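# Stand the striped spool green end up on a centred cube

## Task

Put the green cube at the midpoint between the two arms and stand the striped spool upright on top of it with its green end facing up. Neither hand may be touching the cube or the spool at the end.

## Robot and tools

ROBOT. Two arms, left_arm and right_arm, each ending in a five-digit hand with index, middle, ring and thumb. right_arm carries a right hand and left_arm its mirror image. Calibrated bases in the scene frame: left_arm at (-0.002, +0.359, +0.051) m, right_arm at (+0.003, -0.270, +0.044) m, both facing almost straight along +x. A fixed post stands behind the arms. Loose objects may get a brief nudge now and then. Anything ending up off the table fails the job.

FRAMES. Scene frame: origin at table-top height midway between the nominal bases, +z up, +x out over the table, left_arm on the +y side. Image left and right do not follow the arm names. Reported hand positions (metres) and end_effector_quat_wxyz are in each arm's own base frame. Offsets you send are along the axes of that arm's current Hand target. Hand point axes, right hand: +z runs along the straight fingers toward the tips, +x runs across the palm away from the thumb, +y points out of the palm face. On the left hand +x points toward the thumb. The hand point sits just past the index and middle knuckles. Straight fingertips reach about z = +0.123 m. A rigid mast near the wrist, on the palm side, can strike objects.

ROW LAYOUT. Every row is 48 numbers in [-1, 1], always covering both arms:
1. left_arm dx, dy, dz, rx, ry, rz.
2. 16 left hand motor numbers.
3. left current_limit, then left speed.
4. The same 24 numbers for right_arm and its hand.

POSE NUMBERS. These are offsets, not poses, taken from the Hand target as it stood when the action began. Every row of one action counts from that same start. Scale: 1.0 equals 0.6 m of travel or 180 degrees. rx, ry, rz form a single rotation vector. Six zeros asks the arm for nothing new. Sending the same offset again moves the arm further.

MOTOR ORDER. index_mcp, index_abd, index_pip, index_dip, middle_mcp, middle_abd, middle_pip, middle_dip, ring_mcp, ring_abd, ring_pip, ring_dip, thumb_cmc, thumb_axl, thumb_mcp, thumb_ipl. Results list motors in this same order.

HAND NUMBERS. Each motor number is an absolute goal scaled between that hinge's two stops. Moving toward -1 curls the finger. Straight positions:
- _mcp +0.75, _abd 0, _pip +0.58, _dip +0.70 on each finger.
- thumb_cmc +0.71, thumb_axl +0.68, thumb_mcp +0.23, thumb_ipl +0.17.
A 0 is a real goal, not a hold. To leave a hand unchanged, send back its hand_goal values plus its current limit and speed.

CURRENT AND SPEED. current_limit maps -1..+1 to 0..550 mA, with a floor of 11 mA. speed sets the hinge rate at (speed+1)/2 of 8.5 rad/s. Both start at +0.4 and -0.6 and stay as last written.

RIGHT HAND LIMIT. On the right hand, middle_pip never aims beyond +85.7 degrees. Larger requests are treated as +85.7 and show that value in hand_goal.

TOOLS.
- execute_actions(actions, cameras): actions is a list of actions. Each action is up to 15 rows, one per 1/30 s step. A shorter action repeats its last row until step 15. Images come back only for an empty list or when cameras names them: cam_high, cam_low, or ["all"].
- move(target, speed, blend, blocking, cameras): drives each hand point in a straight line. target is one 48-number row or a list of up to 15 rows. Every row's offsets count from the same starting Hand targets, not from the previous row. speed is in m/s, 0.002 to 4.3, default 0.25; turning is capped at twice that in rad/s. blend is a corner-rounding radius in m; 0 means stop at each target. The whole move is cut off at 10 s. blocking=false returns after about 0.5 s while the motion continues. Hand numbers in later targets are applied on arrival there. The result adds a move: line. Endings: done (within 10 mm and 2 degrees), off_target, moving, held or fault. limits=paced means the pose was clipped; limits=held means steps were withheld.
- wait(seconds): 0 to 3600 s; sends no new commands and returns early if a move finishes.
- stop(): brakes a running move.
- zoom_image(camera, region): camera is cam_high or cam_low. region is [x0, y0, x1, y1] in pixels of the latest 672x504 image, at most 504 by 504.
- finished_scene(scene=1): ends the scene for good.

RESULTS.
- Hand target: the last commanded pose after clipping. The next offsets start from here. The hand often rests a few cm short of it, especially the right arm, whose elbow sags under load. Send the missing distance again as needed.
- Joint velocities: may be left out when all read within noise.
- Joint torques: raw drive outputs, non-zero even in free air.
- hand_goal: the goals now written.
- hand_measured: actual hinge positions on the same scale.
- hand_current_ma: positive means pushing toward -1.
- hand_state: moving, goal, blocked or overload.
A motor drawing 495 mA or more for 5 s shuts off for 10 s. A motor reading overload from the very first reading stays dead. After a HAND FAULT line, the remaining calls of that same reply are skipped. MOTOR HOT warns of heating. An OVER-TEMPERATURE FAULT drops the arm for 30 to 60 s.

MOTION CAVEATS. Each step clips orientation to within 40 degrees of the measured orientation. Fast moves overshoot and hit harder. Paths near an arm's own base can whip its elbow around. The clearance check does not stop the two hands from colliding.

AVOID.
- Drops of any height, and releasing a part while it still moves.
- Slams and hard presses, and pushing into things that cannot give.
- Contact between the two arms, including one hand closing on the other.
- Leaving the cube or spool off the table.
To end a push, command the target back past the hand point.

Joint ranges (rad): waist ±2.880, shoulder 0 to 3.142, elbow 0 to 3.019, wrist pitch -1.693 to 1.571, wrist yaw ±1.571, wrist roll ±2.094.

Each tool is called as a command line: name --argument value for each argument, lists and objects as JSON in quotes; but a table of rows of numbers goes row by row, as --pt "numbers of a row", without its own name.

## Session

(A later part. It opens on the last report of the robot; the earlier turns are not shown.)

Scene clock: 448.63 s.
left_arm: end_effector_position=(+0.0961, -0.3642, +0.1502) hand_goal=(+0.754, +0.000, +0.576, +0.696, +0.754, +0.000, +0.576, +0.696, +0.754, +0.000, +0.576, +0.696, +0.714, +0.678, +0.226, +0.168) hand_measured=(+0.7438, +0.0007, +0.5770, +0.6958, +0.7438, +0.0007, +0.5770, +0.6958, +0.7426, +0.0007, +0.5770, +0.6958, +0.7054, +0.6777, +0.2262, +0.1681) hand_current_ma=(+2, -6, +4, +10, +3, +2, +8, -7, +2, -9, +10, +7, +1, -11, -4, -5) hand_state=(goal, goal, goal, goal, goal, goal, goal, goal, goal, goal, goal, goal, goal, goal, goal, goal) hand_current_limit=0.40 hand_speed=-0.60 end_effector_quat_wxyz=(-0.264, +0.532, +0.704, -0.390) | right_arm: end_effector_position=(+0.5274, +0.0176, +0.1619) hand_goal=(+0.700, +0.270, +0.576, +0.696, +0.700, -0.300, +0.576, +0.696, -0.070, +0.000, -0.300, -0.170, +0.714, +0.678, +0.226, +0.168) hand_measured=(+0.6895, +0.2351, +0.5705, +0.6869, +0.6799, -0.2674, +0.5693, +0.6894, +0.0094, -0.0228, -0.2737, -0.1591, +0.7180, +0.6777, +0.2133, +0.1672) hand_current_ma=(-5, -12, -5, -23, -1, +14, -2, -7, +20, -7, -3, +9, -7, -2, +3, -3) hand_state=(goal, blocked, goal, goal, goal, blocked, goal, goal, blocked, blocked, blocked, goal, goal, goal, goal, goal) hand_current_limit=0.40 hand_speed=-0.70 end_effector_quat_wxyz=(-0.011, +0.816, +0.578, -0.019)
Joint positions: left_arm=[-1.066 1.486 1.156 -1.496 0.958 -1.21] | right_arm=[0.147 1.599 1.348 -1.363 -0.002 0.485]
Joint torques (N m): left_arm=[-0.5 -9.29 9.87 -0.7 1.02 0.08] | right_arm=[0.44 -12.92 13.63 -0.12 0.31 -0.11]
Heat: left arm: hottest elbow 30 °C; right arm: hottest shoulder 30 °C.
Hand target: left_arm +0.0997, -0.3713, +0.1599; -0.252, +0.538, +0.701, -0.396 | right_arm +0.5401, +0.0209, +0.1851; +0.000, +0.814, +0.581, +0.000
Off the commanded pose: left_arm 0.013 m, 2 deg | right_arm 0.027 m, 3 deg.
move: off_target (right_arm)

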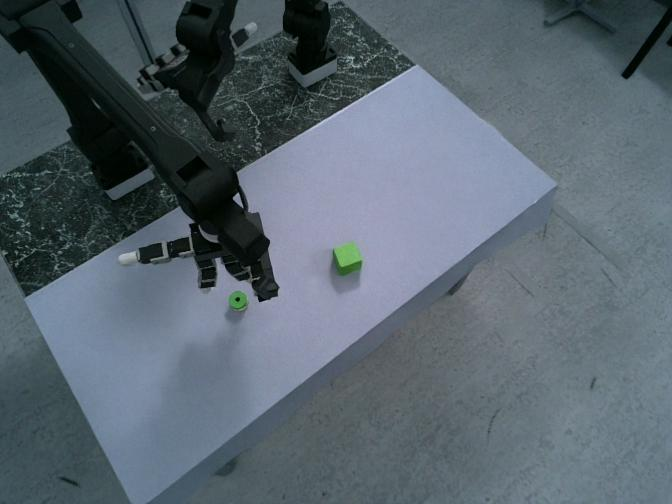

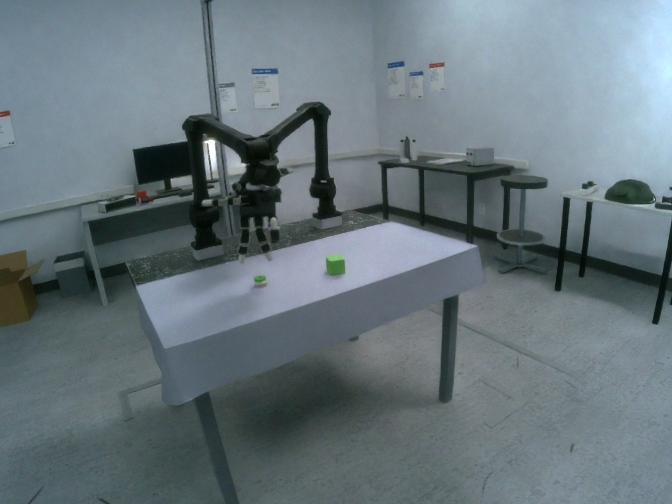

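move --pt "0 0 0 0 0 0 0.754 0 0.576 0.696 0.754 0 0.576 0.696 0.754 0 0.576 0.696 0.714 0.678 0.226 0.168 0.4 -0.6 0.0038 0.011 -0.0417 0 0 0 0.754 0.27 0.576 0.696 0.754 -0.27 0.576 0.696 -0.07 0 -0.3 -0.17 0.714 0.678 0.226 0.168 0.4 -0.6" --pt "0 0 0 0 0 0 0.754 0 0.576 0.696 0.754 0 0.576 0.696 0.754 0 0.576 0.696 0.714 0.678 0.226 0.168 0.4 -0.6 0.0038 0.011 0.08 0 0 0 0.754 0.27 0.576 0.696 0.754 -0.27 0.576 0.696 -0.07 0 -0.3 -0.17 0.714 0.678 0.226 0.168 0.4 -0.6" --pt "0 0 0 0 0 0 0.754 0 0.576 0.696 0.754 0 0.576 0.696 0.754 0 0.576 0.696 0.714 0.678 0.226 0.168 0.4 -0.6 0.0038 0.011 0.13 0 0 0 0.754 0.27 0.576 0.696 0.754 -0.27 0.576 0.696 -0.07 0 -0.3 -0.17 0.714 0.678 0.226 0.168 0.4 -0.6" --speed 0.08 --cameras '["all"]'

zoom_image --camera "cam_high" --region '[180, 240, 300, 330]'

zoom_image --camera "cam_low" --region '[210, 230, 310, 305]'

Scene clock: 460.23 s.
left_arm: end_effector_position=(+0.0961, -0.3642, +0.1502) hand_goal=(+0.754, +0.000, +0.576, +0.696, +0.754, +0.000, +0.576, +0.696, +0.754, +0.000, +0.576, +0.696, +0.714, +0.678, +0.226, +0.168) hand_measured=(+0.7438, -0.0008, +0.5770, +0.6958, +0.7426, +0.0007, +0.5770, +0.6958, +0.7426, +0.0007, +0.5770, +0.6958, +0.7054, +0.6767, +0.2252, +0.1681) hand_current_ma=(+1, -7, +7, +7, -5, -6, +5, -7, +6, -8, +4, +13, +6, -9, -9, -7) hand_state=(goal, goal, goal, goal, goal, goal, goal, goal, goal, goal, goal, goal, goal, goal, goal, goal) hand_current_limit=0.40 hand_speed=-0.60 end_effector_quat_wxyz=(-0.264, +0.532, +0.704, -0.390) | right_arm: end_effector_position=(+0.5463, +0.0204, +0.1165) hand_goal=(+0.754, +0.270, +0.576, +0.696, +0.754, -0.270, +0.576, +0.696, -0.070, +0.000, -0.300, -0.170, +0.714, +0.678, +0.226, +0.168) hand_measured=(+0.7269, +0.2351, +0.5705, +0.6856, +0.7269, -0.2674, +0.5705, +0.6894, +0.0094, -0.0242, -0.2750, -0.1591, +0.7192, +0.6777, +0.2143, +0.1681) hand_current_ma=(-8, -7, -20, -4, +6, -2, -3, -8, +22, -11, +3, -9, +3, +3, +8, -8) hand_state=(blocked, blocked, goal, goal, blocked, goal, goal, goal, blocked, blocked, blocked, goal, goal, goal, goal, goal) hand_current_limit=0.40 hand_speed=-0.60 end_effector_quat_wxyz=(+0.002, +0.816, +0.578, +0.005)
Joint positions: left_arm=[-1.066 1.486 1.156 -1.496 0.958 -1.21] | right_arm=[0.147 1.652 1.28 -1.187 -0.002 0.485]
Joint torques (N m): left_arm=[-0.38 -9.29 9.83 -0.68 1.02 0.07] | right_arm=[0.32 -11.52 9.01 0.68 0.29 -0.13]
Heat: left arm: hottest elbow 30 °C; right arm: hottest elbow 31 °C.
Hand target: left_arm +0.0997, -0.3713, +0.1599; -0.252, +0.538, +0.701, -0.396 | right_arm +0.5470, +0.0209, +0.1070; +0.000, +0.814, +0.581, +0.000
Off the commanded pose: left_arm 0.013 m, 2 deg | right_arm 0.009 m, 1 deg.
move: done

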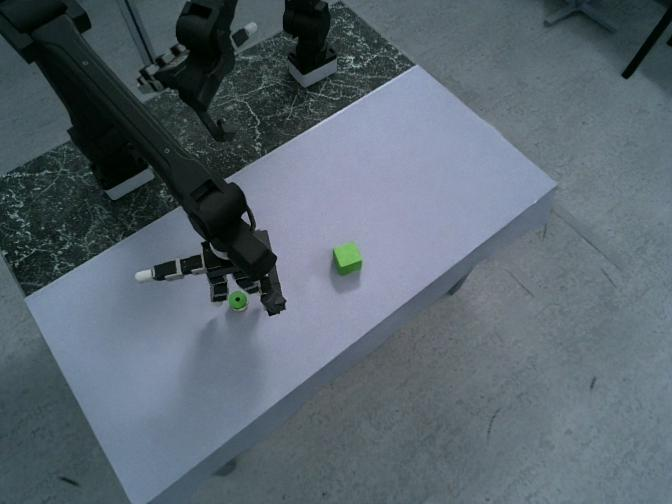

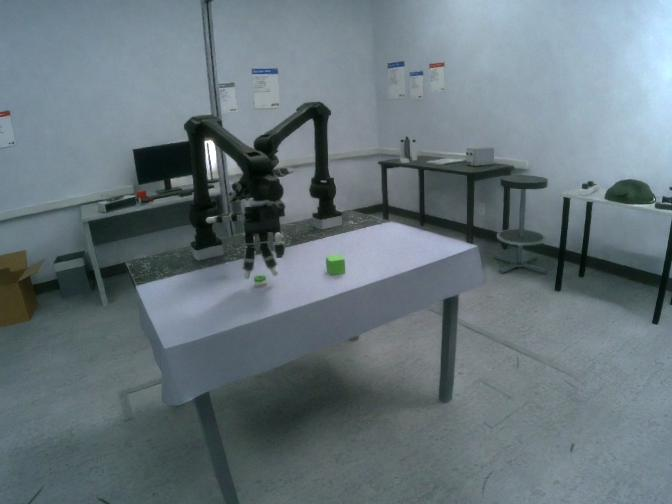

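Scaled by 4.200 from the camera's image (finer frame: 960x720).

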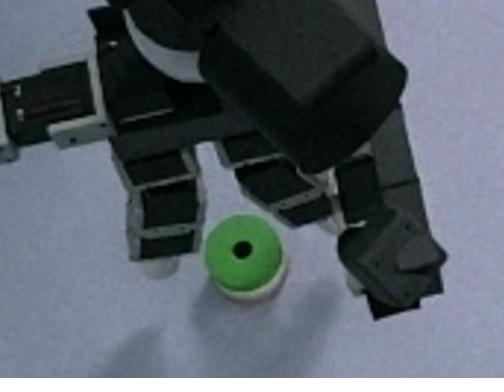

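Scaled by 5.040 from the camera's image (finer frame: 960x720).

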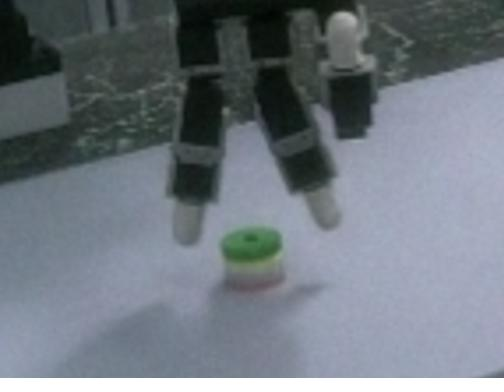

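move --pt "0 0 0 0 0 0 0.754 0 0.576 0.696 0.754 0 0.576 0.696 0.754 0 0.576 0.696 0.714 0.678 0.226 0.168 0.4 -0.6 0 0 0.038 0 0 0 0.765 0.27 0.576 0.696 0.765 -0.27 0.576 0.696 -0.07 0 -0.3 -0.17 0.714 0.678 0.226 0.168 0.4 -0.6" --speed 0.05 --cameras '["all"]'

zoom_image --camera "cam_high" --region '[180, 240, 300, 330]'

zoom_image --camera "cam_low" --region '[210, 230, 310, 305]'

Scene clock: 466.33 s.
left_arm: end_effector_position=(+0.0961, -0.3642, +0.1502) hand_goal=(+0.754, +0.000, +0.576, +0.696, +0.754, +0.000, +0.576, +0.696, +0.754, +0.000, +0.576, +0.696, +0.714, +0.678, +0.226, +0.168) hand_measured=(+0.7438, +0.0007, +0.5770, +0.6958, +0.7426, -0.0008, +0.5770, +0.6971, +0.7426, +0.0007, +0.5770, +0.6958, +0.7054, +0.6767, +0.2262, +0.1681) hand_current_ma=(+0, -7, +8, +11, +3, -3, +9, -6, +2, -7, +10, +9, +5, -10, -12, -9) hand_state=(goal, goal, goal, goal, goal, goal, goal, goal, goal, goal, goal, goal, goal, goal, goal, goal) hand_current_limit=0.40 hand_speed=-0.60 end_effector_quat_wxyz=(-0.264, +0.532, +0.704, -0.390) | right_arm: end_effector_position=(+0.5473, +0.0205, +0.0956) hand_goal=(+0.766, +0.270, +0.576, +0.696, +0.766, -0.270, +0.576, +0.696, -0.070, +0.000, -0.300, -0.170, +0.714, +0.678, +0.226, +0.168) hand_measured=(+0.7378, +0.2366, +0.5693, +0.6856, +0.7390, -0.2674, +0.5693, +0.6894, +0.0094, -0.0228, -0.2737, -0.1591, +0.7192, +0.6777, +0.2133, +0.1672) hand_current_ma=(+1, +1, -7, -6, -3, -14, +6, -15, +26, +4, +0, +3, +6, -5, +15, -6) hand_state=(blocked, blocked, goal, goal, blocked, goal, goal, goal, blocked, blocked, blocked, goal, goal, goal, goal, goal) hand_current_limit=0.40 hand_speed=-0.60 end_effector_quat_wxyz=(+0.003, +0.816, +0.578, +0.007)
Joint positions: left_arm=[-1.066 1.486 1.156 -1.496 0.958 -1.21] | right_arm=[0.147 1.674 1.248 -1.13 -0.002 0.485]
Joint torques (N m): left_arm=[-0.5 -9.29 9.83 -0.72 1.04 0.08] | right_arm=[0.15 -11.46 8.72 0.7 0.29 -0.13]
Heat: left arm: hottest elbow 30 °C; right arm: hottest elbow 31 °C.
Hand target: left_arm +0.0997, -0.3713, +0.1599; -0.252, +0.538, +0.701, -0.396 | right_arm +0.5471, +0.0209, +0.0843; +0.000, +0.814, +0.581, +0.000
Off the commanded pose: left_arm 0.013 m, 2 deg | right_arm 0.011 m, 1 deg.
move: off_target (right_arm)

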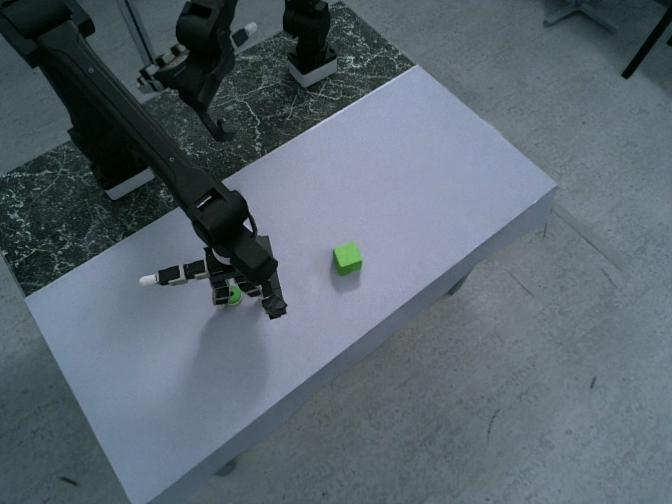

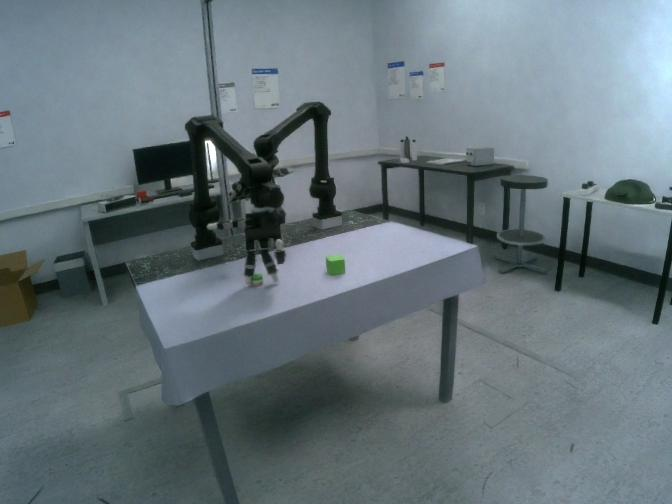

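Scaled by 4.200 from the camera's image (finer frame: 960x720).

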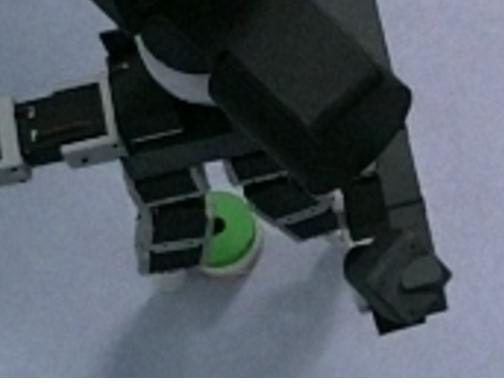

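Scaled by 5.040 from the camera's image (finer frame: 960x720).

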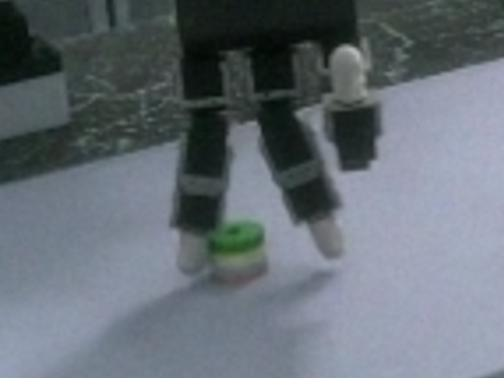

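move --pt "0 0 0 0 0 0 0.754 0 0.576 0.696 0.754 0 0.576 0.696 0.754 0 0.576 0.696 0.714 0.678 0.226 0.168 0.4 -0.6 -0.008 0 -0.14 0 0 0 0.766 0.27 0.576 0.696 0.766 -0.27 0.576 0.696 -0.07 0 -0.3 -0.17 0.714 0.678 0.226 0.168 0.4 -0.6" --pt "0 0 0 0 0 0 0.754 0 0.576 0.696 0.754 0 0.576 0.696 0.754 0 0.576 0.696 0.714 0.678 0.226 0.168 0.4 -0.6 -0.0163 -0.0297 -0.11 0 0 0 0.766 0.27 0.576 0.696 0.766 -0.27 0.576 0.696 -0.07 0 -0.3 -0.17 0.714 0.678 0.226 0.168 0.4 -0.6" --pt "0 0 0 0 0 0 0.754 0 0.576 0.696 0.754 0 0.576 0.696 0.754 0 0.576 0.696 0.714 0.678 0.226 0.168 0.4 -0.6 -0.0163 -0.0297 -0.04 0 0 0 0.766 0.27 0.576 0.696 0.766 -0.27 0.576 0.696 -0.07 0 -0.3 -0.17 0.714 0.678 0.226 0.168 0.4 -0.6" --speed 0.1 --cameras '["all"]'

zoom_image --camera "cam_high" --region '[180, 240, 300, 330]'

zoom_image --camera "cam_low" --region '[210, 230, 310, 305]'

Scene clock: 481.20 s.
left_arm: end_effector_position=(+0.0961, -0.3642, +0.1502) hand_goal=(+0.754, +0.000, +0.576, +0.696, +0.754, +0.000, +0.576, +0.696, +0.754, +0.000, +0.576, +0.696, +0.714, +0.678, +0.226, +0.168) hand_measured=(+0.7438, +0.0007, +0.5770, +0.6958, +0.7426, -0.0008, +0.5770, +0.6958, +0.7426, +0.0007, +0.5770, +0.6958, +0.7054, +0.6777, +0.2252, +0.1672) hand_current_ma=(+4, -6, +5, +6, -2, +3, +6, -5, +6, -4, +8, +2, +1, -8, -13, -3) hand_state=(goal, goal, goal, goal, goal, goal, goal, goal, goal, goal, goal, goal, goal, goal, goal, goal) hand_current_limit=0.40 hand_speed=-0.60 end_effector_quat_wxyz=(-0.264, +0.532, +0.704, -0.390) | right_arm: end_effector_position=(+0.5268, +0.0174, +0.1198) hand_goal=(+0.766, +0.270, +0.576, +0.696, +0.766, -0.270, +0.576, +0.696, -0.070, +0.000, -0.300, -0.170, +0.714, +0.678, +0.226, +0.168) hand_measured=(+0.7378, +0.2380, +0.5693, +0.6869, +0.7378, -0.2674, +0.5705, +0.6894, +0.0094, -0.0228, -0.2750, -0.1591, +0.7192, +0.6777, +0.2143, +0.1672) hand_current_ma=(+0, -15, -22, +0, +8, -7, -11, -9, +29, -6, +9, +16, -1, -13, +3, +8) hand_state=(blocked, blocked, goal, goal, blocked, goal, goal, goal, blocked, blocked, blocked, goal, goal, goal, goal, goal) hand_current_limit=0.40 hand_speed=-0.60 end_effector_quat_wxyz=(+0.003, +0.816, +0.578, +0.007)
Joint positions: left_arm=[-1.066 1.486 1.156 -1.496 0.958 -1.21] | right_arm=[0.147 1.598 1.22 -1.177 -0.001 0.485]
Joint torques (N m): left_arm=[-0.44 -9.29 9.94 -0.68 1.02 0.07] | right_arm=[0.21 -10.46 8.9 0.66 0.27 -0.14]
Heat: left arm: hottest elbow 30 °C; right arm: hottest elbow 30 °C.
Hand target: left_arm +0.0997, -0.3713, +0.1599; -0.252, +0.538, +0.701, -0.396 | right_arm +0.5270, +0.0175, +0.1083; +0.000, +0.814, +0.581, +0.000
Off the commanded pose: left_arm 0.013 m, 2 deg | right_arm 0.012 m, 1 deg.
move: off_target (right_arm)

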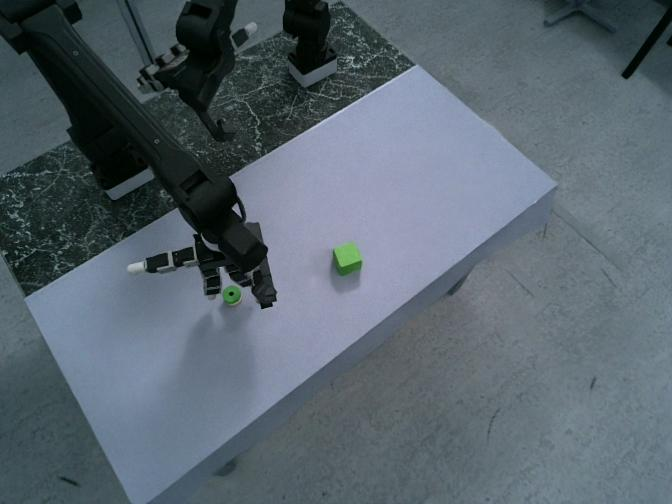

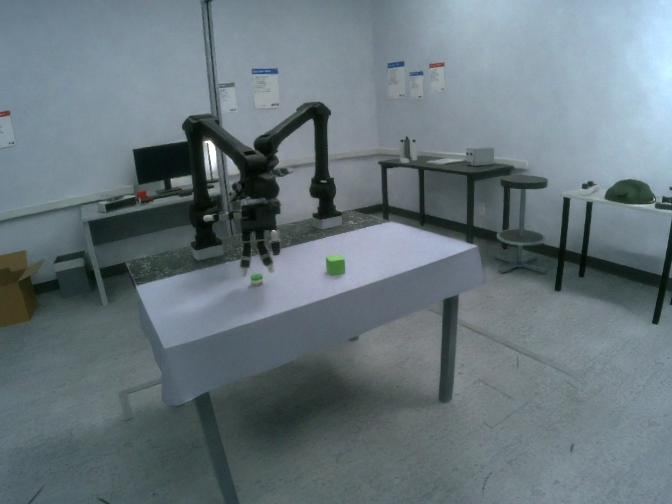

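Scaled by 4.200 from the camera's image (finer frame: 960x720).

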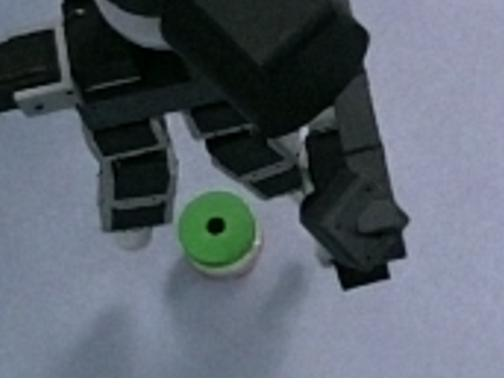

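Scaled by 5.040 from the camera's image (finer frame: 960x720).

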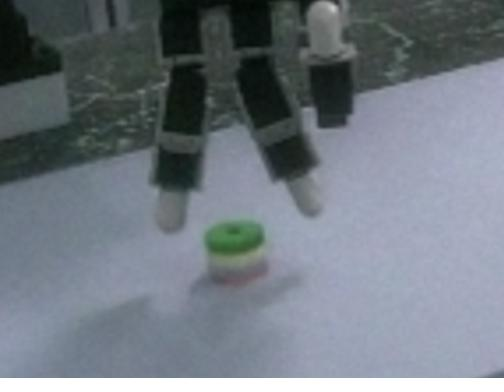

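move --pt "0 0 0 0 0 0 0.754 0 0.576 0.696 0.754 0 0.576 0.696 0.754 0 0.576 0.696 0.714 0.678 0.226 0.168 0.4 -0.6 -0.005 0 0.042 0 0 0 0.766 0.27 0.576 0.696 0.766 -0.27 0.576 0.696 -0.07 0 -0.3 -0.17 0.714 0.678 0.226 0.168 0.4 -0.6" --pt "0 0 0 0 0 0 0.754 0 0.576 0.696 0.754 0 0.576 0.696 0.754 0 0.576 0.696 0.714 0.678 0.226 0.168 0.4 -0.6 -0.005 0 0.042 0 0 0 0.766 0.0 0.576 0.696 0.766 0.0 0.576 0.696 -0.07 0 -0.3 -0.17 0.714 0.678 0.226 0.168 0.4 -0.85" --speed 0.06 --cameras '["all"]'

zoom_image --camera "cam_high" --region '[180, 240, 300, 330]'

zoom_image --camera "cam_low" --region '[210, 230, 310, 305]'

Scene clock: 492.30 s.
left_arm: end_effector_position=(+0.0961, -0.3642, +0.1502) hand_goal=(+0.754, +0.000, +0.576, +0.696, +0.754, +0.000, +0.576, +0.696, +0.754, +0.000, +0.576, +0.696, +0.714, +0.678, +0.226, +0.168) hand_measured=(+0.7438, -0.0008, +0.5770, +0.6958, +0.7438, +0.0007, +0.5770, +0.6958, +0.7426, +0.0007, +0.5770, +0.6958, +0.7054, +0.6767, +0.2262, +0.1681) hand_current_ma=(+0, -1, +8, +12, +3, -2, +10, -9, +3, +1, +0, +4, +3, -7, +3, -1) hand_state=(goal, goal, goal, goal, goal, goal, goal, goal, goal, goal, goal, goal, goal, goal, goal, goal) hand_current_limit=0.40 hand_speed=-0.60 end_effector_quat_wxyz=(-0.264, +0.532, +0.704, -0.390) | right_arm: end_effector_position=(+0.5256, +0.0172, +0.0929) hand_goal=(+0.766, +0.000, +0.576, +0.696, +0.766, +0.000, +0.576, +0.696, -0.070, +0.000, -0.300, -0.170, +0.714, +0.678, +0.226, +0.168) hand_measured=(+0.7390, +0.0900, +0.5705, +0.6856, +0.7390, -0.0828, +0.5705, +0.6894, +0.0094, -0.0228, -0.2750, -0.1591, +0.7192, +0.6777, +0.2143, +0.1672) hand_current_ma=(+1, -3, -19, -12, -2, -4, +21, -5, +31, -13, +7, +8, -17, -16, +16, +12) hand_state=(blocked, blocked, goal, goal, blocked, blocked, goal, goal, blocked, blocked, blocked, goal, goal, goal, goal, goal) hand_current_limit=0.40 hand_speed=-0.85 end_effector_quat_wxyz=(+0.002, +0.816, +0.578, +0.006)
Joint positions: left_arm=[-1.066 1.486 1.156 -1.496 0.958 -1.21] | right_arm=[0.147 1.625 1.178 -1.111 -0.001 0.485]
Joint torques (N m): left_arm=[-0.62 -9.35 9.91 -0.7 1.03 0.07] | right_arm=[-0.26 -10.75 8.69 0.66 0.27 -0.19]
Heat: left arm: hottest elbow 30 °C; right arm: hottest elbow 30 °C.
Hand target: left_arm +0.0997, -0.3713, +0.1599; -0.252, +0.538, +0.701, -0.396 | right_arm +0.5260, +0.0146, +0.0831; +0.000, +0.814, +0.581, +0.000
Off the commanded pose: left_arm 0.013 m, 2 deg | right_arm 0.010 m, 1 deg.
move: done

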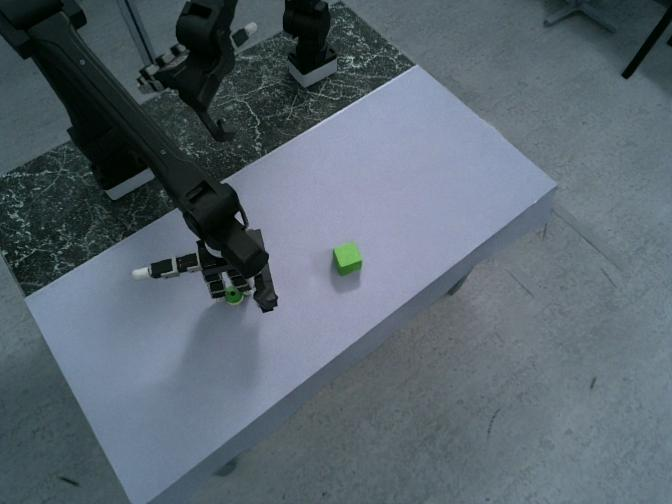

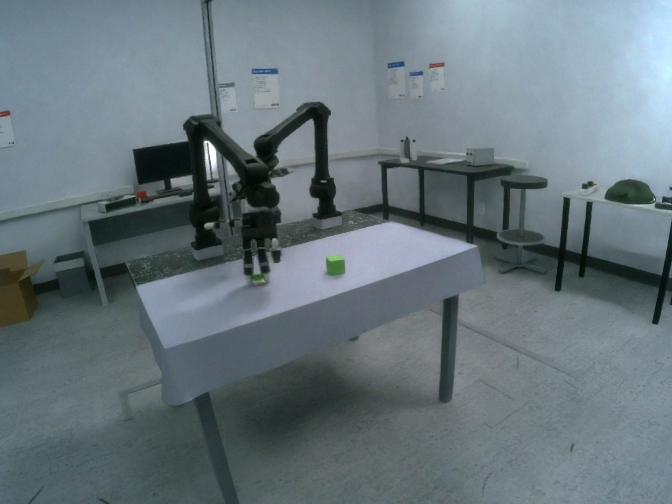

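Scaled by 4.200 from the camera's image (finer frame: 960x720).

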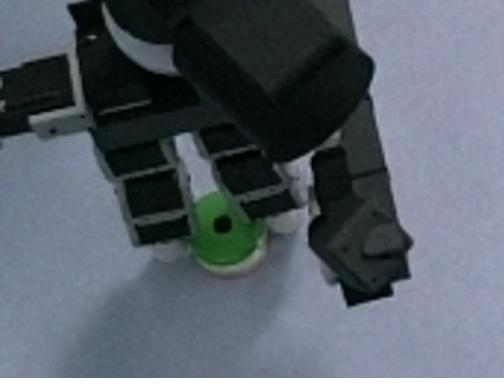

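Scaled by 5.040 from the camera's image (finer frame: 960x720).

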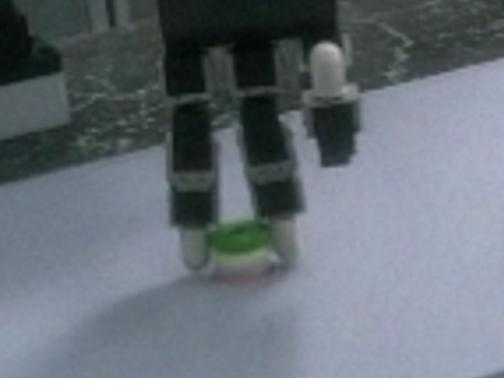

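move --pt "0 0 0 0 0 0 0.754 0 0.576 0.696 0.754 0 0.576 0.696 0.754 0 0.576 0.696 0.714 0.678 0.226 0.168 0.4 -0.6 0 0 0 0 0 0 0.766 -0.65 0.576 0.696 0.766 0.65 0.576 0.696 -0.07 0 -0.3 -0.17 0.714 0.678 0.226 0.168 0.4 -0.85" --speed 0.06

wait --seconds 1.5 --cameras '["all"]'

zoom_image --camera "cam_high" --region '[180, 240, 300, 330]'

zoom_image --camera "cam_low" --region '[210, 230, 310, 305]'

Scene clock: 499.27 s.
left_arm: end_effector_position=(+0.0961, -0.3642, +0.1502) hand_goal=(+0.754, +0.000, +0.576, +0.696, +0.754, +0.000, +0.576, +0.696, +0.754, +0.000, +0.576, +0.696, +0.714, +0.678, +0.226, +0.168) hand_measured=(+0.7438, -0.0008, +0.5770, +0.6958, +0.7438, -0.0008, +0.5770, +0.6958, +0.7438, -0.0008, +0.5770, +0.6958, +0.7054, +0.6767, +0.2262, +0.1681) hand_current_ma=(+3, -6, +4, +6, -10, -7, +11, +1, +3, -6, -1, +8, +4, -11, -8, -5) hand_state=(goal, goal, goal, goal, goal, goal, goal, goal, goal, goal, goal, goal, goal, goal, goal, goal) hand_current_limit=0.40 hand_speed=-0.60 end_effector_quat_wxyz=(-0.264, +0.532, +0.704, -0.390) | right_arm: end_effector_position=(+0.5256, +0.0172, +0.0929) hand_goal=(+0.766, -0.650, +0.576, +0.696, +0.766, +0.650, +0.576, +0.696, -0.070, +0.000, -0.300, -0.170, +0.714, +0.678, +0.226, +0.168) hand_measured=(+0.7378, +0.0915, +0.5693, +0.6869, +0.7655, -0.0696, +0.5808, +0.6958, +0.0094, -0.0228, -0.2737, -0.1591, +0.7192, +0.6777, +0.2143, +0.1681) hand_current_ma=(-7, +202, -8, +8, +8, -210, +2, +3, +19, -9, +5, -8, -2, -15, -7, +8) hand_state=(blocked, moving, goal, goal, goal, moving, goal, goal, blocked, blocked, blocked, goal, goal, goal, goal, goal) hand_current_limit=0.40 hand_speed=-0.85 end_effector_quat_wxyz=(+0.002, +0.816, +0.578, +0.006)
Joint positions: left_arm=[-1.066 1.486 1.156 -1.496 0.958 -1.21] | right_arm=[0.147 1.625 1.178 -1.111 -0.001 0.485]
Joint torques (N m): left_arm=[-0.44 -9.17 9.84 -0.7 1.03 0.07] | right_arm=[-0.32 -10.75 8.69 0.66 0.27 -0.19]
Heat: left arm: hottest elbow 31 °C; right arm: hottest elbow 30 °C.
Hand target: left_arm +0.0997, -0.3713, +0.1599; -0.252, +0.538, +0.701, -0.396 | right_arm +0.5260, +0.0146, +0.0831; +0.000, +0.814, +0.581, +0.000
Off the commanded pose: left_arm 0.013 m, 2 deg | right_arm 0.010 m, 1 deg.
move: done

Scene clock: 500.77 s.
left_arm: end_effector_position=(+0.0961, -0.3642, +0.1502) hand_goal=(+0.754, +0.000, +0.576, +0.696, +0.754, +0.000, +0.576, +0.696, +0.754, +0.000, +0.576, +0.696, +0.714, +0.678, +0.226, +0.168) hand_measured=(+0.7438, +0.0007, +0.5770, +0.6958, +0.7438, +0.0007, +0.5770, +0.6958, +0.7426, -0.0008, +0.5770, +0.6958, +0.7054, +0.6767, +0.2252, +0.1672) hand_current_ma=(-4, +0, +3, +8, +2, -5, +2, -2, +10, -5, +5, +1, +2, -6, -6, -8) hand_state=(goal, goal, goal, goal, goal, goal, goal, goal, goal, goal, goal, goal, goal, goal, goal, goal) hand_current_limit=0.40 hand_speed=-0.60 end_effector_quat_wxyz=(-0.264, +0.532, +0.704, -0.390) | right_arm: end_effector_position=(+0.5256, +0.0172, +0.0929) hand_goal=(+0.766, -0.650, +0.576, +0.696, +0.766, +0.650, +0.576, +0.696, -0.070, +0.000, -0.300, -0.170, +0.714, +0.678, +0.226, +0.168) hand_measured=(+0.6015, -0.4227, +0.4936, +0.6805, +0.9175, +0.4446, +0.6437, +0.7162, +0.0094, -0.0228, -0.2750, -0.1591, +0.7192, +0.6777, +0.2143, +0.1681) hand_current_ma=(-60, +32, -22, -19, +50, -38, +12, +1, +22, -23, +7, +3, -16, +2, +13, -6) hand_state=(blocked, blocked, blocked, goal, blocked, blocked, blocked, blocked, blocked, blocked, blocked, goal, goal, goal, goal, goal) hand_current_limit=0.40 hand_speed=-0.85 end_effector_quat_wxyz=(+0.002, +0.816, +0.578, +0.006)
Joint positions: left_arm=[-1.066 1.486 1.156 -1.496 0.958 -1.21] | right_arm=[0.147 1.625 1.178 -1.111 -0.001 0.485]
Joint torques (N m): left_arm=[-0.38 -9.35 9.85 -0.66 1.04 0.09] | right_arm=[-0.21 -10.7 8.69 0.68 0.26 -0.19]
Heat: left arm: hottest elbow 31 °C; right arm: hottest elbow 30 °C.
Hand target: left_arm +0.0997, -0.3713, +0.1599; -0.252, +0.538, +0.701, -0.396 | right_arm +0.5260, +0.0146, +0.0831; +0.000, +0.814, +0.581, +0.000
Off the commanded pose: left_arm 0.013 m, 2 deg | right_arm 0.010 m, 1 deg.
wait: 1.50 s; at rest by 0.50 s

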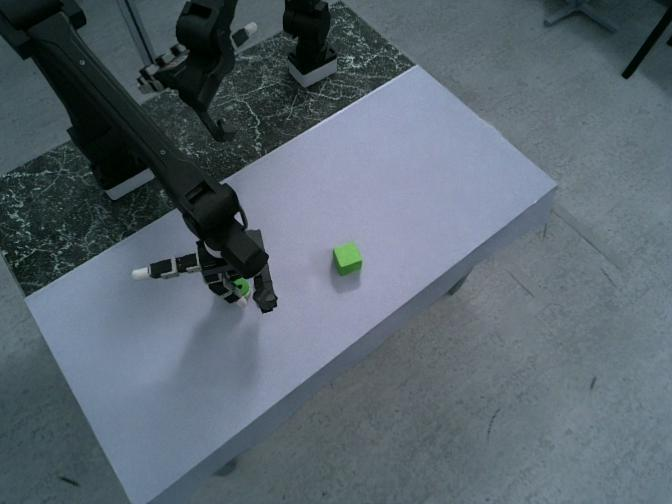

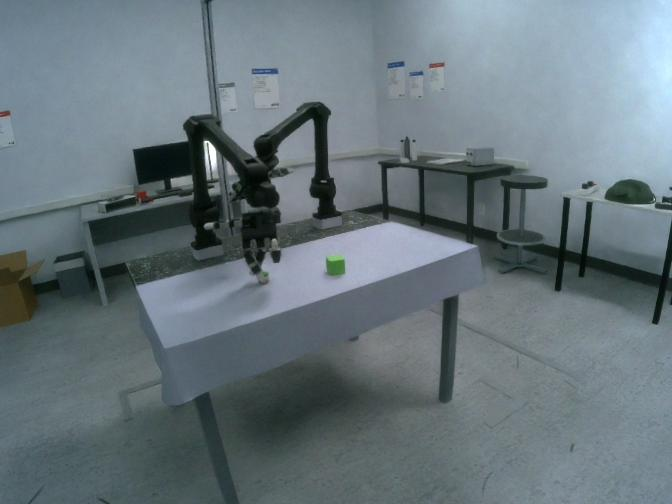

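Scaled by 4.200 from the camera's image (finer frame: 960x720).

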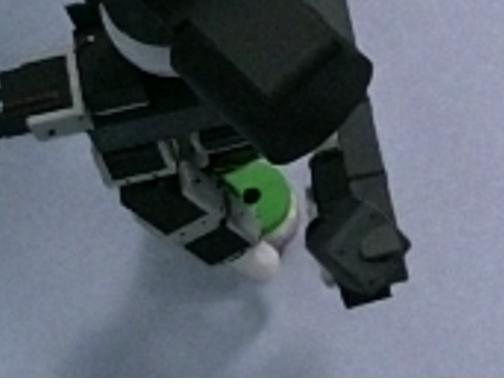

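Scaled by 5.040 from the camera's image (finer frame: 960x720).

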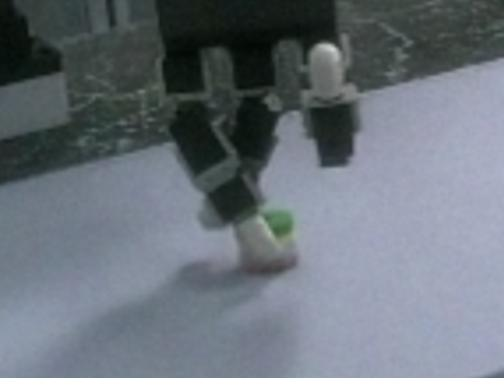

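move --pt "0 0 0 0 0 0 0.754 0 0.576 0.696 0.754 0 0.576 0.696 0.754 0 0.576 0.696 0.714 0.678 0.226 0.168 0.4 -0.6 0 0 0 0 0 0 0.60 0.27 0.576 0.696 0.9 -0.2 0.576 0.696 -0.07 0 -0.3 -0.17 0.714 0.678 0.226 0.168 0.4 -0.85" --speed 0.06

wait --seconds 1 --cameras '["all"]'

zoom_image --camera "cam_high" --region '[180, 240, 300, 330]'

zoom_image --camera "cam_low" --region '[210, 230, 310, 305]'

Scene clock: 543.67 s.
left_arm: end_effector_position=(+0.0961, -0.3642, +0.1502) hand_goal=(+0.754, +0.000, +0.576, +0.696, +0.754, +0.000, +0.576, +0.696, +0.754, +0.000, +0.576, +0.696, +0.714, +0.678, +0.226, +0.168) hand_measured=(+0.7438, -0.0008, +0.5770, +0.6958, +0.7426, -0.0008, +0.5770, +0.6958, +0.7426, +0.0007, +0.5770, +0.6958, +0.7054, +0.6777, +0.2252, +0.1681) hand_current_ma=(+0, -11, +3, +5, +4, -4, +8, -2, +4, -8, +6, +9, +2, -10, +0, -7) hand_state=(goal, goal, goal, goal, goal, goal, goal, goal, goal, goal, goal, goal, goal, goal, goal, goal) hand_current_limit=0.40 hand_speed=-0.60 end_effector_quat_wxyz=(-0.264, +0.532, +0.704, -0.390) | right_arm: end_effector_position=(+0.5256, +0.0172, +0.0929) hand_goal=(+0.600, +0.270, +0.576, +0.696, +0.900, -0.200, +0.576, +0.696, -0.070, +0.000, -0.300, -0.170, +0.714, +0.678, +0.226, +0.168) hand_measured=(+0.5895, +0.2351, +0.5641, +0.6805, +0.8982, -0.1649, +0.5898, +0.7111, +0.0094, -0.0228, -0.2750, -0.1591, +0.7205, +0.6767, +0.2143, +0.1672) hand_current_ma=(-11, +1, +1, -13, +11, -14, -8, +2, +32, -1, +8, +14, +4, -3, +9, -3) hand_state=(goal, blocked, goal, goal, goal, blocked, goal, goal, blocked, blocked, blocked, goal, goal, goal, goal, goal) hand_current_limit=0.40 hand_speed=-0.85 end_effector_quat_wxyz=(+0.002, +0.816, +0.578, +0.006)
Joint positions: left_arm=[-1.066 1.486 1.156 -1.496 0.958 -1.21] | right_arm=[0.147 1.625 1.178 -1.111 -0.001 0.485]
Joint torques (N m): left_arm=[-0.5 -9.41 9.87 -0.68 1.03 0.07] | right_arm=[-0.21 -10.75 8.68 0.66 0.26 -0.19]
Heat: left arm: hottest elbow 31 °C; right arm: hottest elbow 29 °C.
Hand target: left_arm +0.0997, -0.3713, +0.1599; -0.252, +0.538, +0.701, -0.396 | right_arm +0.5260, +0.0146, +0.0831; +0.000, +0.814, +0.581, +0.000
Off the commanded pose: left_arm 0.013 m, 2 deg | right_arm 0.010 m, 1 deg.
move: done

Scene clock: 544.67 s.
left_arm: end_effector_position=(+0.0961, -0.3642, +0.1502) hand_goal=(+0.754, +0.000, +0.576, +0.696, +0.754, +0.000, +0.576, +0.696, +0.754, +0.000, +0.576, +0.696, +0.714, +0.678, +0.226, +0.168) hand_measured=(+0.7438, -0.0008, +0.5770, +0.6958, +0.7438, -0.0008, +0.5770, +0.6958, +0.7426, +0.0007, +0.5770, +0.6958, +0.7054, +0.6767, +0.2252, +0.1681) hand_current_ma=(+3, -7, +4, +11, -3, -5, +7, +0, +7, -8, +9, +8, -1, -11, -5, -8) hand_state=(goal, goal, goal, goal, goal, goal, goal, goal, goal, goal, goal, goal, goal, goal, goal, goal) hand_current_limit=0.40 hand_speed=-0.60 end_effector_quat_wxyz=(-0.264, +0.532, +0.704, -0.390) | right_arm: end_effector_position=(+0.5256, +0.0172, +0.0929) hand_goal=(+0.600, +0.270, +0.576, +0.696, +0.900, -0.200, +0.576, +0.696, -0.070, +0.000, -0.300, -0.170, +0.714, +0.678, +0.226, +0.168) hand_measured=(+0.5895, +0.2351, +0.5641, +0.6805, +0.8982, -0.1649, +0.5898, +0.7111, +0.0082, -0.0228, -0.2750, -0.1591, +0.7192, +0.6777, +0.2133, +0.1672) hand_current_ma=(-2, -9, -4, -12, +8, -9, +7, -1, +37, -17, +15, -6, -9, -10, +6, -4) hand_state=(goal, blocked, goal, goal, goal, blocked, goal, goal, blocked, blocked, blocked, goal, goal, goal, goal, goal) hand_current_limit=0.40 hand_speed=-0.85 end_effector_quat_wxyz=(+0.002, +0.816, +0.578, +0.006)
Joint positions: left_arm=[-1.066 1.486 1.156 -1.496 0.958 -1.21] | right_arm=[0.147 1.625 1.178 -1.111 -0.001 0.485]
Joint torques (N m): left_arm=[-0.5 -9.41 9.84 -0.69 1.04 0.06] | right_arm=[-0.21 -10.75 8.68 0.65 0.26 -0.19]
Heat: left arm: hottest elbow 31 °C; right arm: hottest elbow 29 °C.
Hand target: left_arm +0.0997, -0.3713, +0.1599; -0.252, +0.538, +0.701, -0.396 | right_arm +0.5260, +0.0146, +0.0831; +0.000, +0.814, +0.581, +0.000
Off the commanded pose: left_arm 0.013 m, 2 deg | right_arm 0.010 m, 1 deg.
wait: 1.00 s; at rest by 0.17 s

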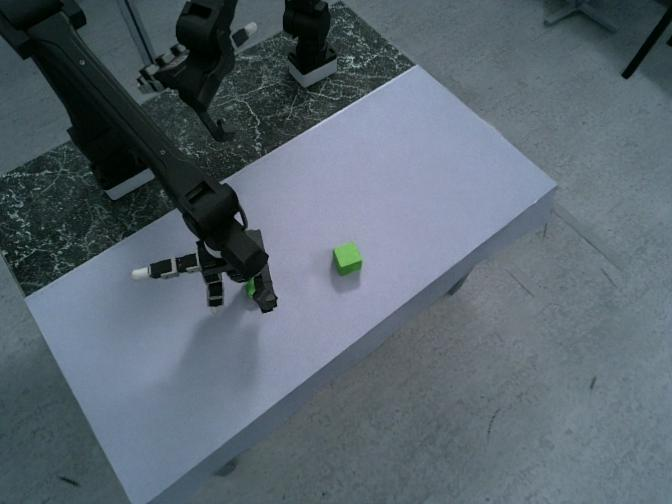

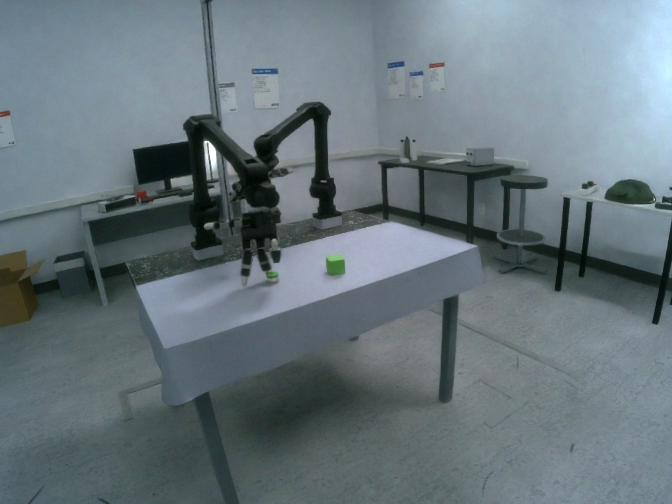

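Scaled by 4.200 from the camera's image (finer frame: 960x720).

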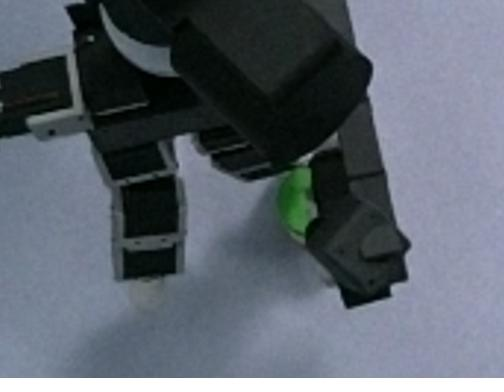

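Scaled by 5.040 from the camera's image (finer frame: 960x720).

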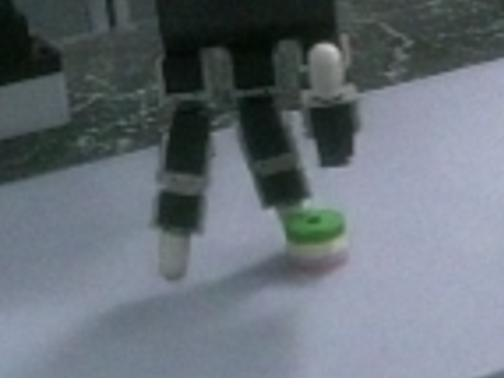

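move --pt "0 0 0 0 0 0 0.754 0 0.576 0.696 0.754 0 0.576 0.696 0.754 0 0.576 0.696 0.714 0.678 0.226 0.168 0.4 -0.6 0 0 -0.2 0 0 0 0.60 0.27 0.576 0.696 0.9 -0.2 0.576 0.696 -0.07 0 -0.3 -0.17 0.714 0.678 0.226 0.168 0.4 -0.6" --pt "0 0 0 0 0 0 0.754 0 0.576 0.696 0.754 0 0.576 0.696 0.754 0 0.576 0.696 0.714 0.678 0.226 0.168 0.4 -0.6 0 0 -0.2 0 0 0 0.41 0.03 0.74 0.90 1 0 0.43 0.64 0.41 -0.03 0.74 0.9 0.714 0.678 0.226 0.168 0.4 -0.6" --speed 0.1 --cameras '["all"]'

zoom_image --camera "cam_high" --region '[180, 220, 320, 330]'

zoom_image --camera "cam_low" --region '[210, 210, 320, 305]'

Scene clock: 553.87 s.
left_arm: end_effector_position=(+0.0961, -0.3642, +0.1502) hand_goal=(+0.754, +0.000, +0.576, +0.696, +0.754, +0.000, +0.576, +0.696, +0.754, +0.000, +0.576, +0.696, +0.714, +0.678, +0.226, +0.168) hand_measured=(+0.7438, +0.0007, +0.5770, +0.6958, +0.7438, +0.0007, +0.5770, +0.6971, +0.7426, -0.0008, +0.5770, +0.6958, +0.7054, +0.6767, +0.2252, +0.1672) hand_current_ma=(+4, -4, +8, +16, +2, +3, +3, -5, +3, +1, +8, +7, +2, -8, -5, +2) hand_state=(goal, goal, goal, goal, goal, goal, goal, goal, goal, goal, goal, goal, goal, goal, goal, goal) hand_current_limit=0.40 hand_speed=-0.60 end_effector_quat_wxyz=(-0.264, +0.532, +0.704, -0.390) | right_arm: end_effector_position=(+0.5130, +0.0154, +0.1786) hand_goal=(+0.410, +0.030, +0.740, +0.900, +1.000, +0.000, +0.430, +0.640, +0.410, -0.030, +0.740, +0.900, +0.714, +0.678, +0.226, +0.168) hand_measured=(+0.4230, +0.0402, +0.7271, +0.8894, +0.9488, -0.0169, +0.4371, +0.6525, +0.4242, -0.0228, +0.7348, +0.8907, +0.7192, +0.6777, +0.2133, +0.1672) hand_current_ma=(-15, +4, -19, -21, +5, +5, +7, +8, +9, -10, -4, +11, -15, -14, +5, -4) hand_state=(goal, goal, goal, goal, blocked, goal, goal, goal, goal, goal, goal, goal, goal, goal, goal, goal) hand_current_limit=0.40 hand_speed=-0.60 end_effector_quat_wxyz=(-0.011, +0.816, +0.578, -0.020)
Joint positions: left_arm=[-1.066 1.486 1.156 -1.496 0.958 -1.21] | right_arm=[0.147 1.554 1.34 -1.402 -0.001 0.485]
Joint torques (N m): left_arm=[-0.44 -9.23 9.76 -0.65 1.04 0.09] | right_arm=[-0.21 -12.4 13.79 -0.18 0.27 -0.18]
Heat: left arm: hottest elbow 31 °C; right arm: hottest elbow 30 °C.
Hand target: left_arm +0.0997, -0.3713, +0.1599; -0.252, +0.538, +0.701, -0.396 | right_arm +0.5259, +0.0146, +0.2030; +0.000, +0.814, +0.581, +0.000
Off the commanded pose: left_arm 0.013 m, 2 deg | right_arm 0.028 m, 3 deg.
move: off_target (right_arm); target 2's new numbers were sent with right_arm's hand 0.028 m and 3 deg from that target

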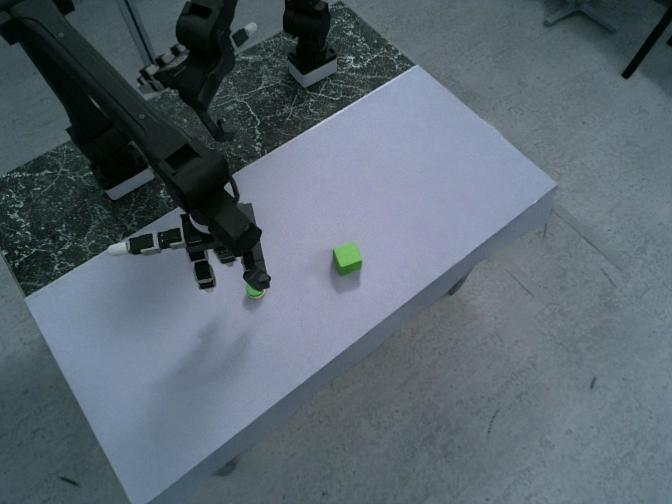

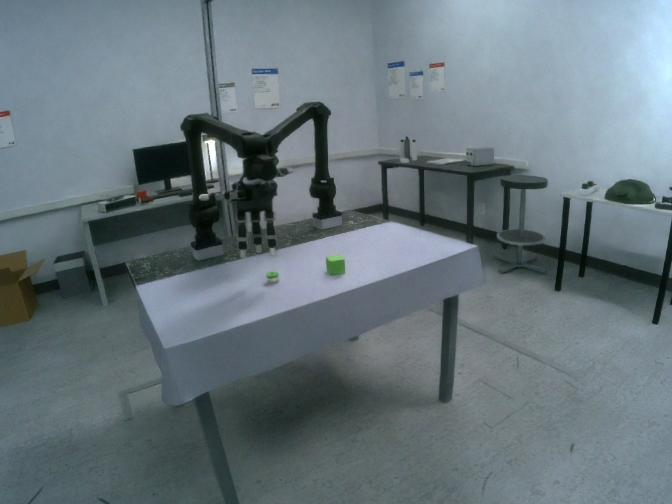

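Scaled by 3.600 from the camera's image (finer frame: 960x720).

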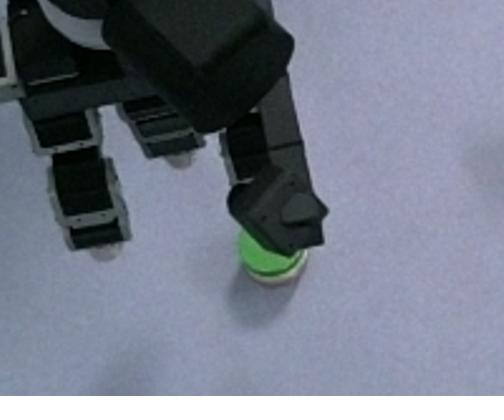

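Scaled by 4.582 from the camera's image (finer frame: 960x720).

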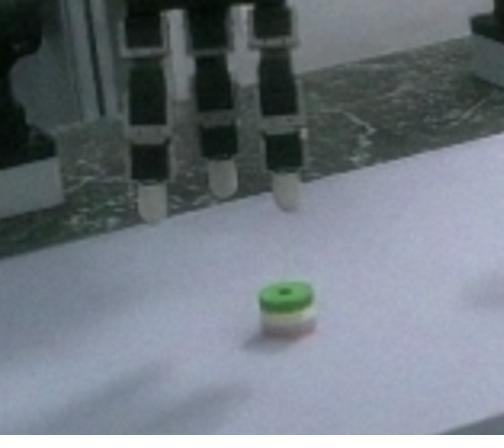

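move --pt "0 0 0 0 0 0 0.754 0 0.576 0.696 0.754 0 0.576 0.696 0.754 0 0.576 0.696 0.714 0.678 0.226 0.168 0.4 -0.6 0.0514 -0.0248 0.0217 0 0 0 0.41 0.03 0.74 0.90 1 0 0.43 0.64 0.41 -0.03 0.74 0.9 0.714 0.678 0.226 0.168 0.4 -0.6" --pt "0 0 0 0 0 0 0.754 0 0.576 0.696 0.754 0 0.576 0.696 0.754 0 0.576 0.696 0.714 0.678 0.226 0.168 0.4 -0.6 0.0514 -0.0248 0.1467 0 0 0 0.41 0.03 0.74 0.90 1 0 0.43 0.64 0.41 -0.03 0.74 0.9 0.714 0.678 0.226 0.168 0.4 -0.6" --speed 0.1 --cameras '["all"]'

zoom_image --camera "cam_high" --region '[180, 220, 320, 330]'

zoom_image --camera "cam_low" --region '[210, 210, 320, 305]'

Scene clock: 578.70 s.
left_arm: end_effector_position=(+0.0961, -0.3642, +0.1502) hand_goal=(+0.754, +0.000, +0.576, +0.696, +0.754, +0.000, +0.576, +0.696, +0.754, +0.000, +0.576, +0.696, +0.714, +0.678, +0.226, +0.168) hand_measured=(+0.7426, +0.0007, +0.5770, +0.6958, +0.7426, -0.0008, +0.5770, +0.6958, +0.7426, +0.0007, +0.5757, +0.6958, +0.7054, +0.6777, +0.2262, +0.1681) hand_current_ma=(-1, -1, +7, +4, -1, +1, +6, -7, -1, -9, +13, +2, +0, -13, -4, -4) hand_state=(goal, goal, goal, goal, goal, goal, goal, goal, goal, goal, goal, goal, goal, goal, goal, goal) hand_current_limit=0.40 hand_speed=-0.60 end_effector_quat_wxyz=(-0.264, +0.532, +0.704, -0.390) | right_arm: end_effector_position=(+0.5222, +0.0488, +0.1233) hand_goal=(+0.410, +0.030, +0.740, +0.900, +1.000, +0.000, +0.430, +0.640, +0.410, -0.030, +0.740, +0.900, +0.714, +0.678, +0.226, +0.168) hand_measured=(+0.4230, +0.0417, +0.7284, +0.8894, +0.9488, -0.0169, +0.4371, +0.6525, +0.4242, -0.0242, +0.7361, +0.8894, +0.7192, +0.6777, +0.2133, +0.1672) hand_current_ma=(-2, -18, -10, -12, +15, -12, +4, -2, +5, -6, +3, +3, +3, +4, +3, -9) hand_state=(goal, goal, goal, goal, blocked, goal, goal, goal, goal, goal, goal, goal, goal, goal, goal, goal) hand_current_limit=0.40 hand_speed=-0.60 end_effector_quat_wxyz=(+0.001, +0.810, +0.586, +0.005)
Joint positions: left_arm=[-1.066 1.486 1.156 -1.496 0.958 -1.21] | right_arm=[0.213 1.598 1.232 -1.195 -0.002 0.532]
Joint torques (N m): left_arm=[-0.38 -9.23 9.83 -0.68 1.03 0.07] | right_arm=[0.38 -10.81 9.14 0.62 0.27 0.04]
Heat: left arm: hottest elbow 31 °C; right arm: hottest elbow 35 °C.
Hand target: left_arm +0.0997, -0.3713, +0.1599; -0.252, +0.538, +0.701, -0.396 | right_arm +0.5220, +0.0487, +0.1150; +0.000, +0.814, +0.581, +0.000
Off the commanded pose: left_arm 0.013 m, 2 deg | right_arm 0.008 m, 1 deg.
move: done

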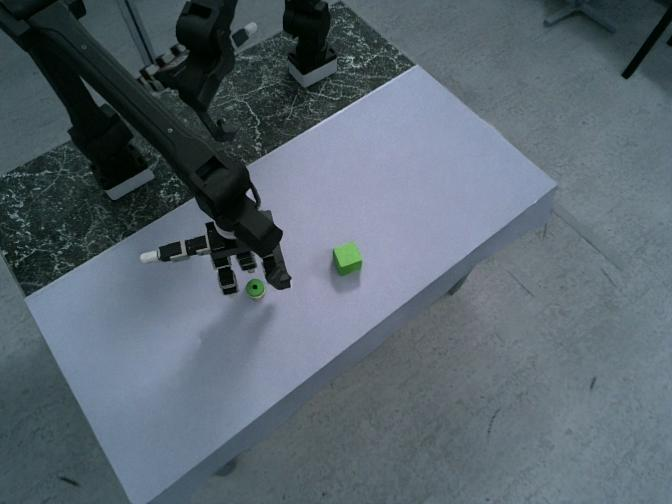

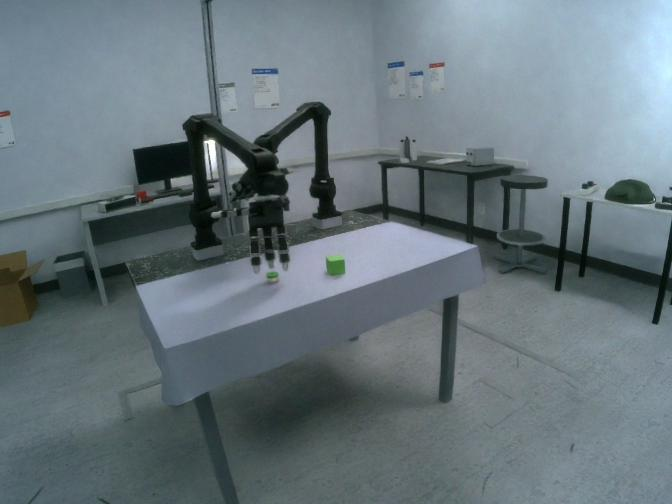

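Scaled by 3.600 from the camera's image (finer frame: 960x720).

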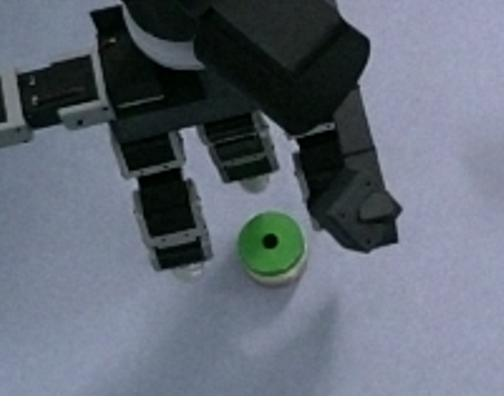

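Scaled by 4.582 from the camera's image (finer frame: 960x720).

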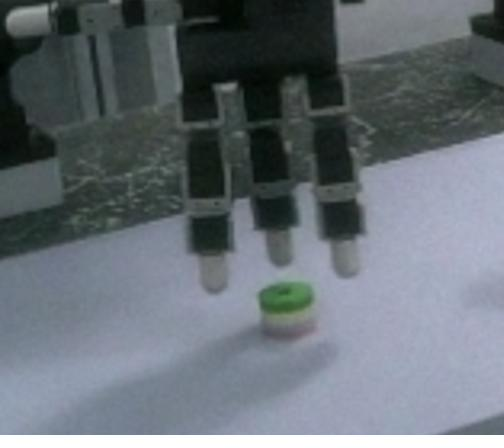

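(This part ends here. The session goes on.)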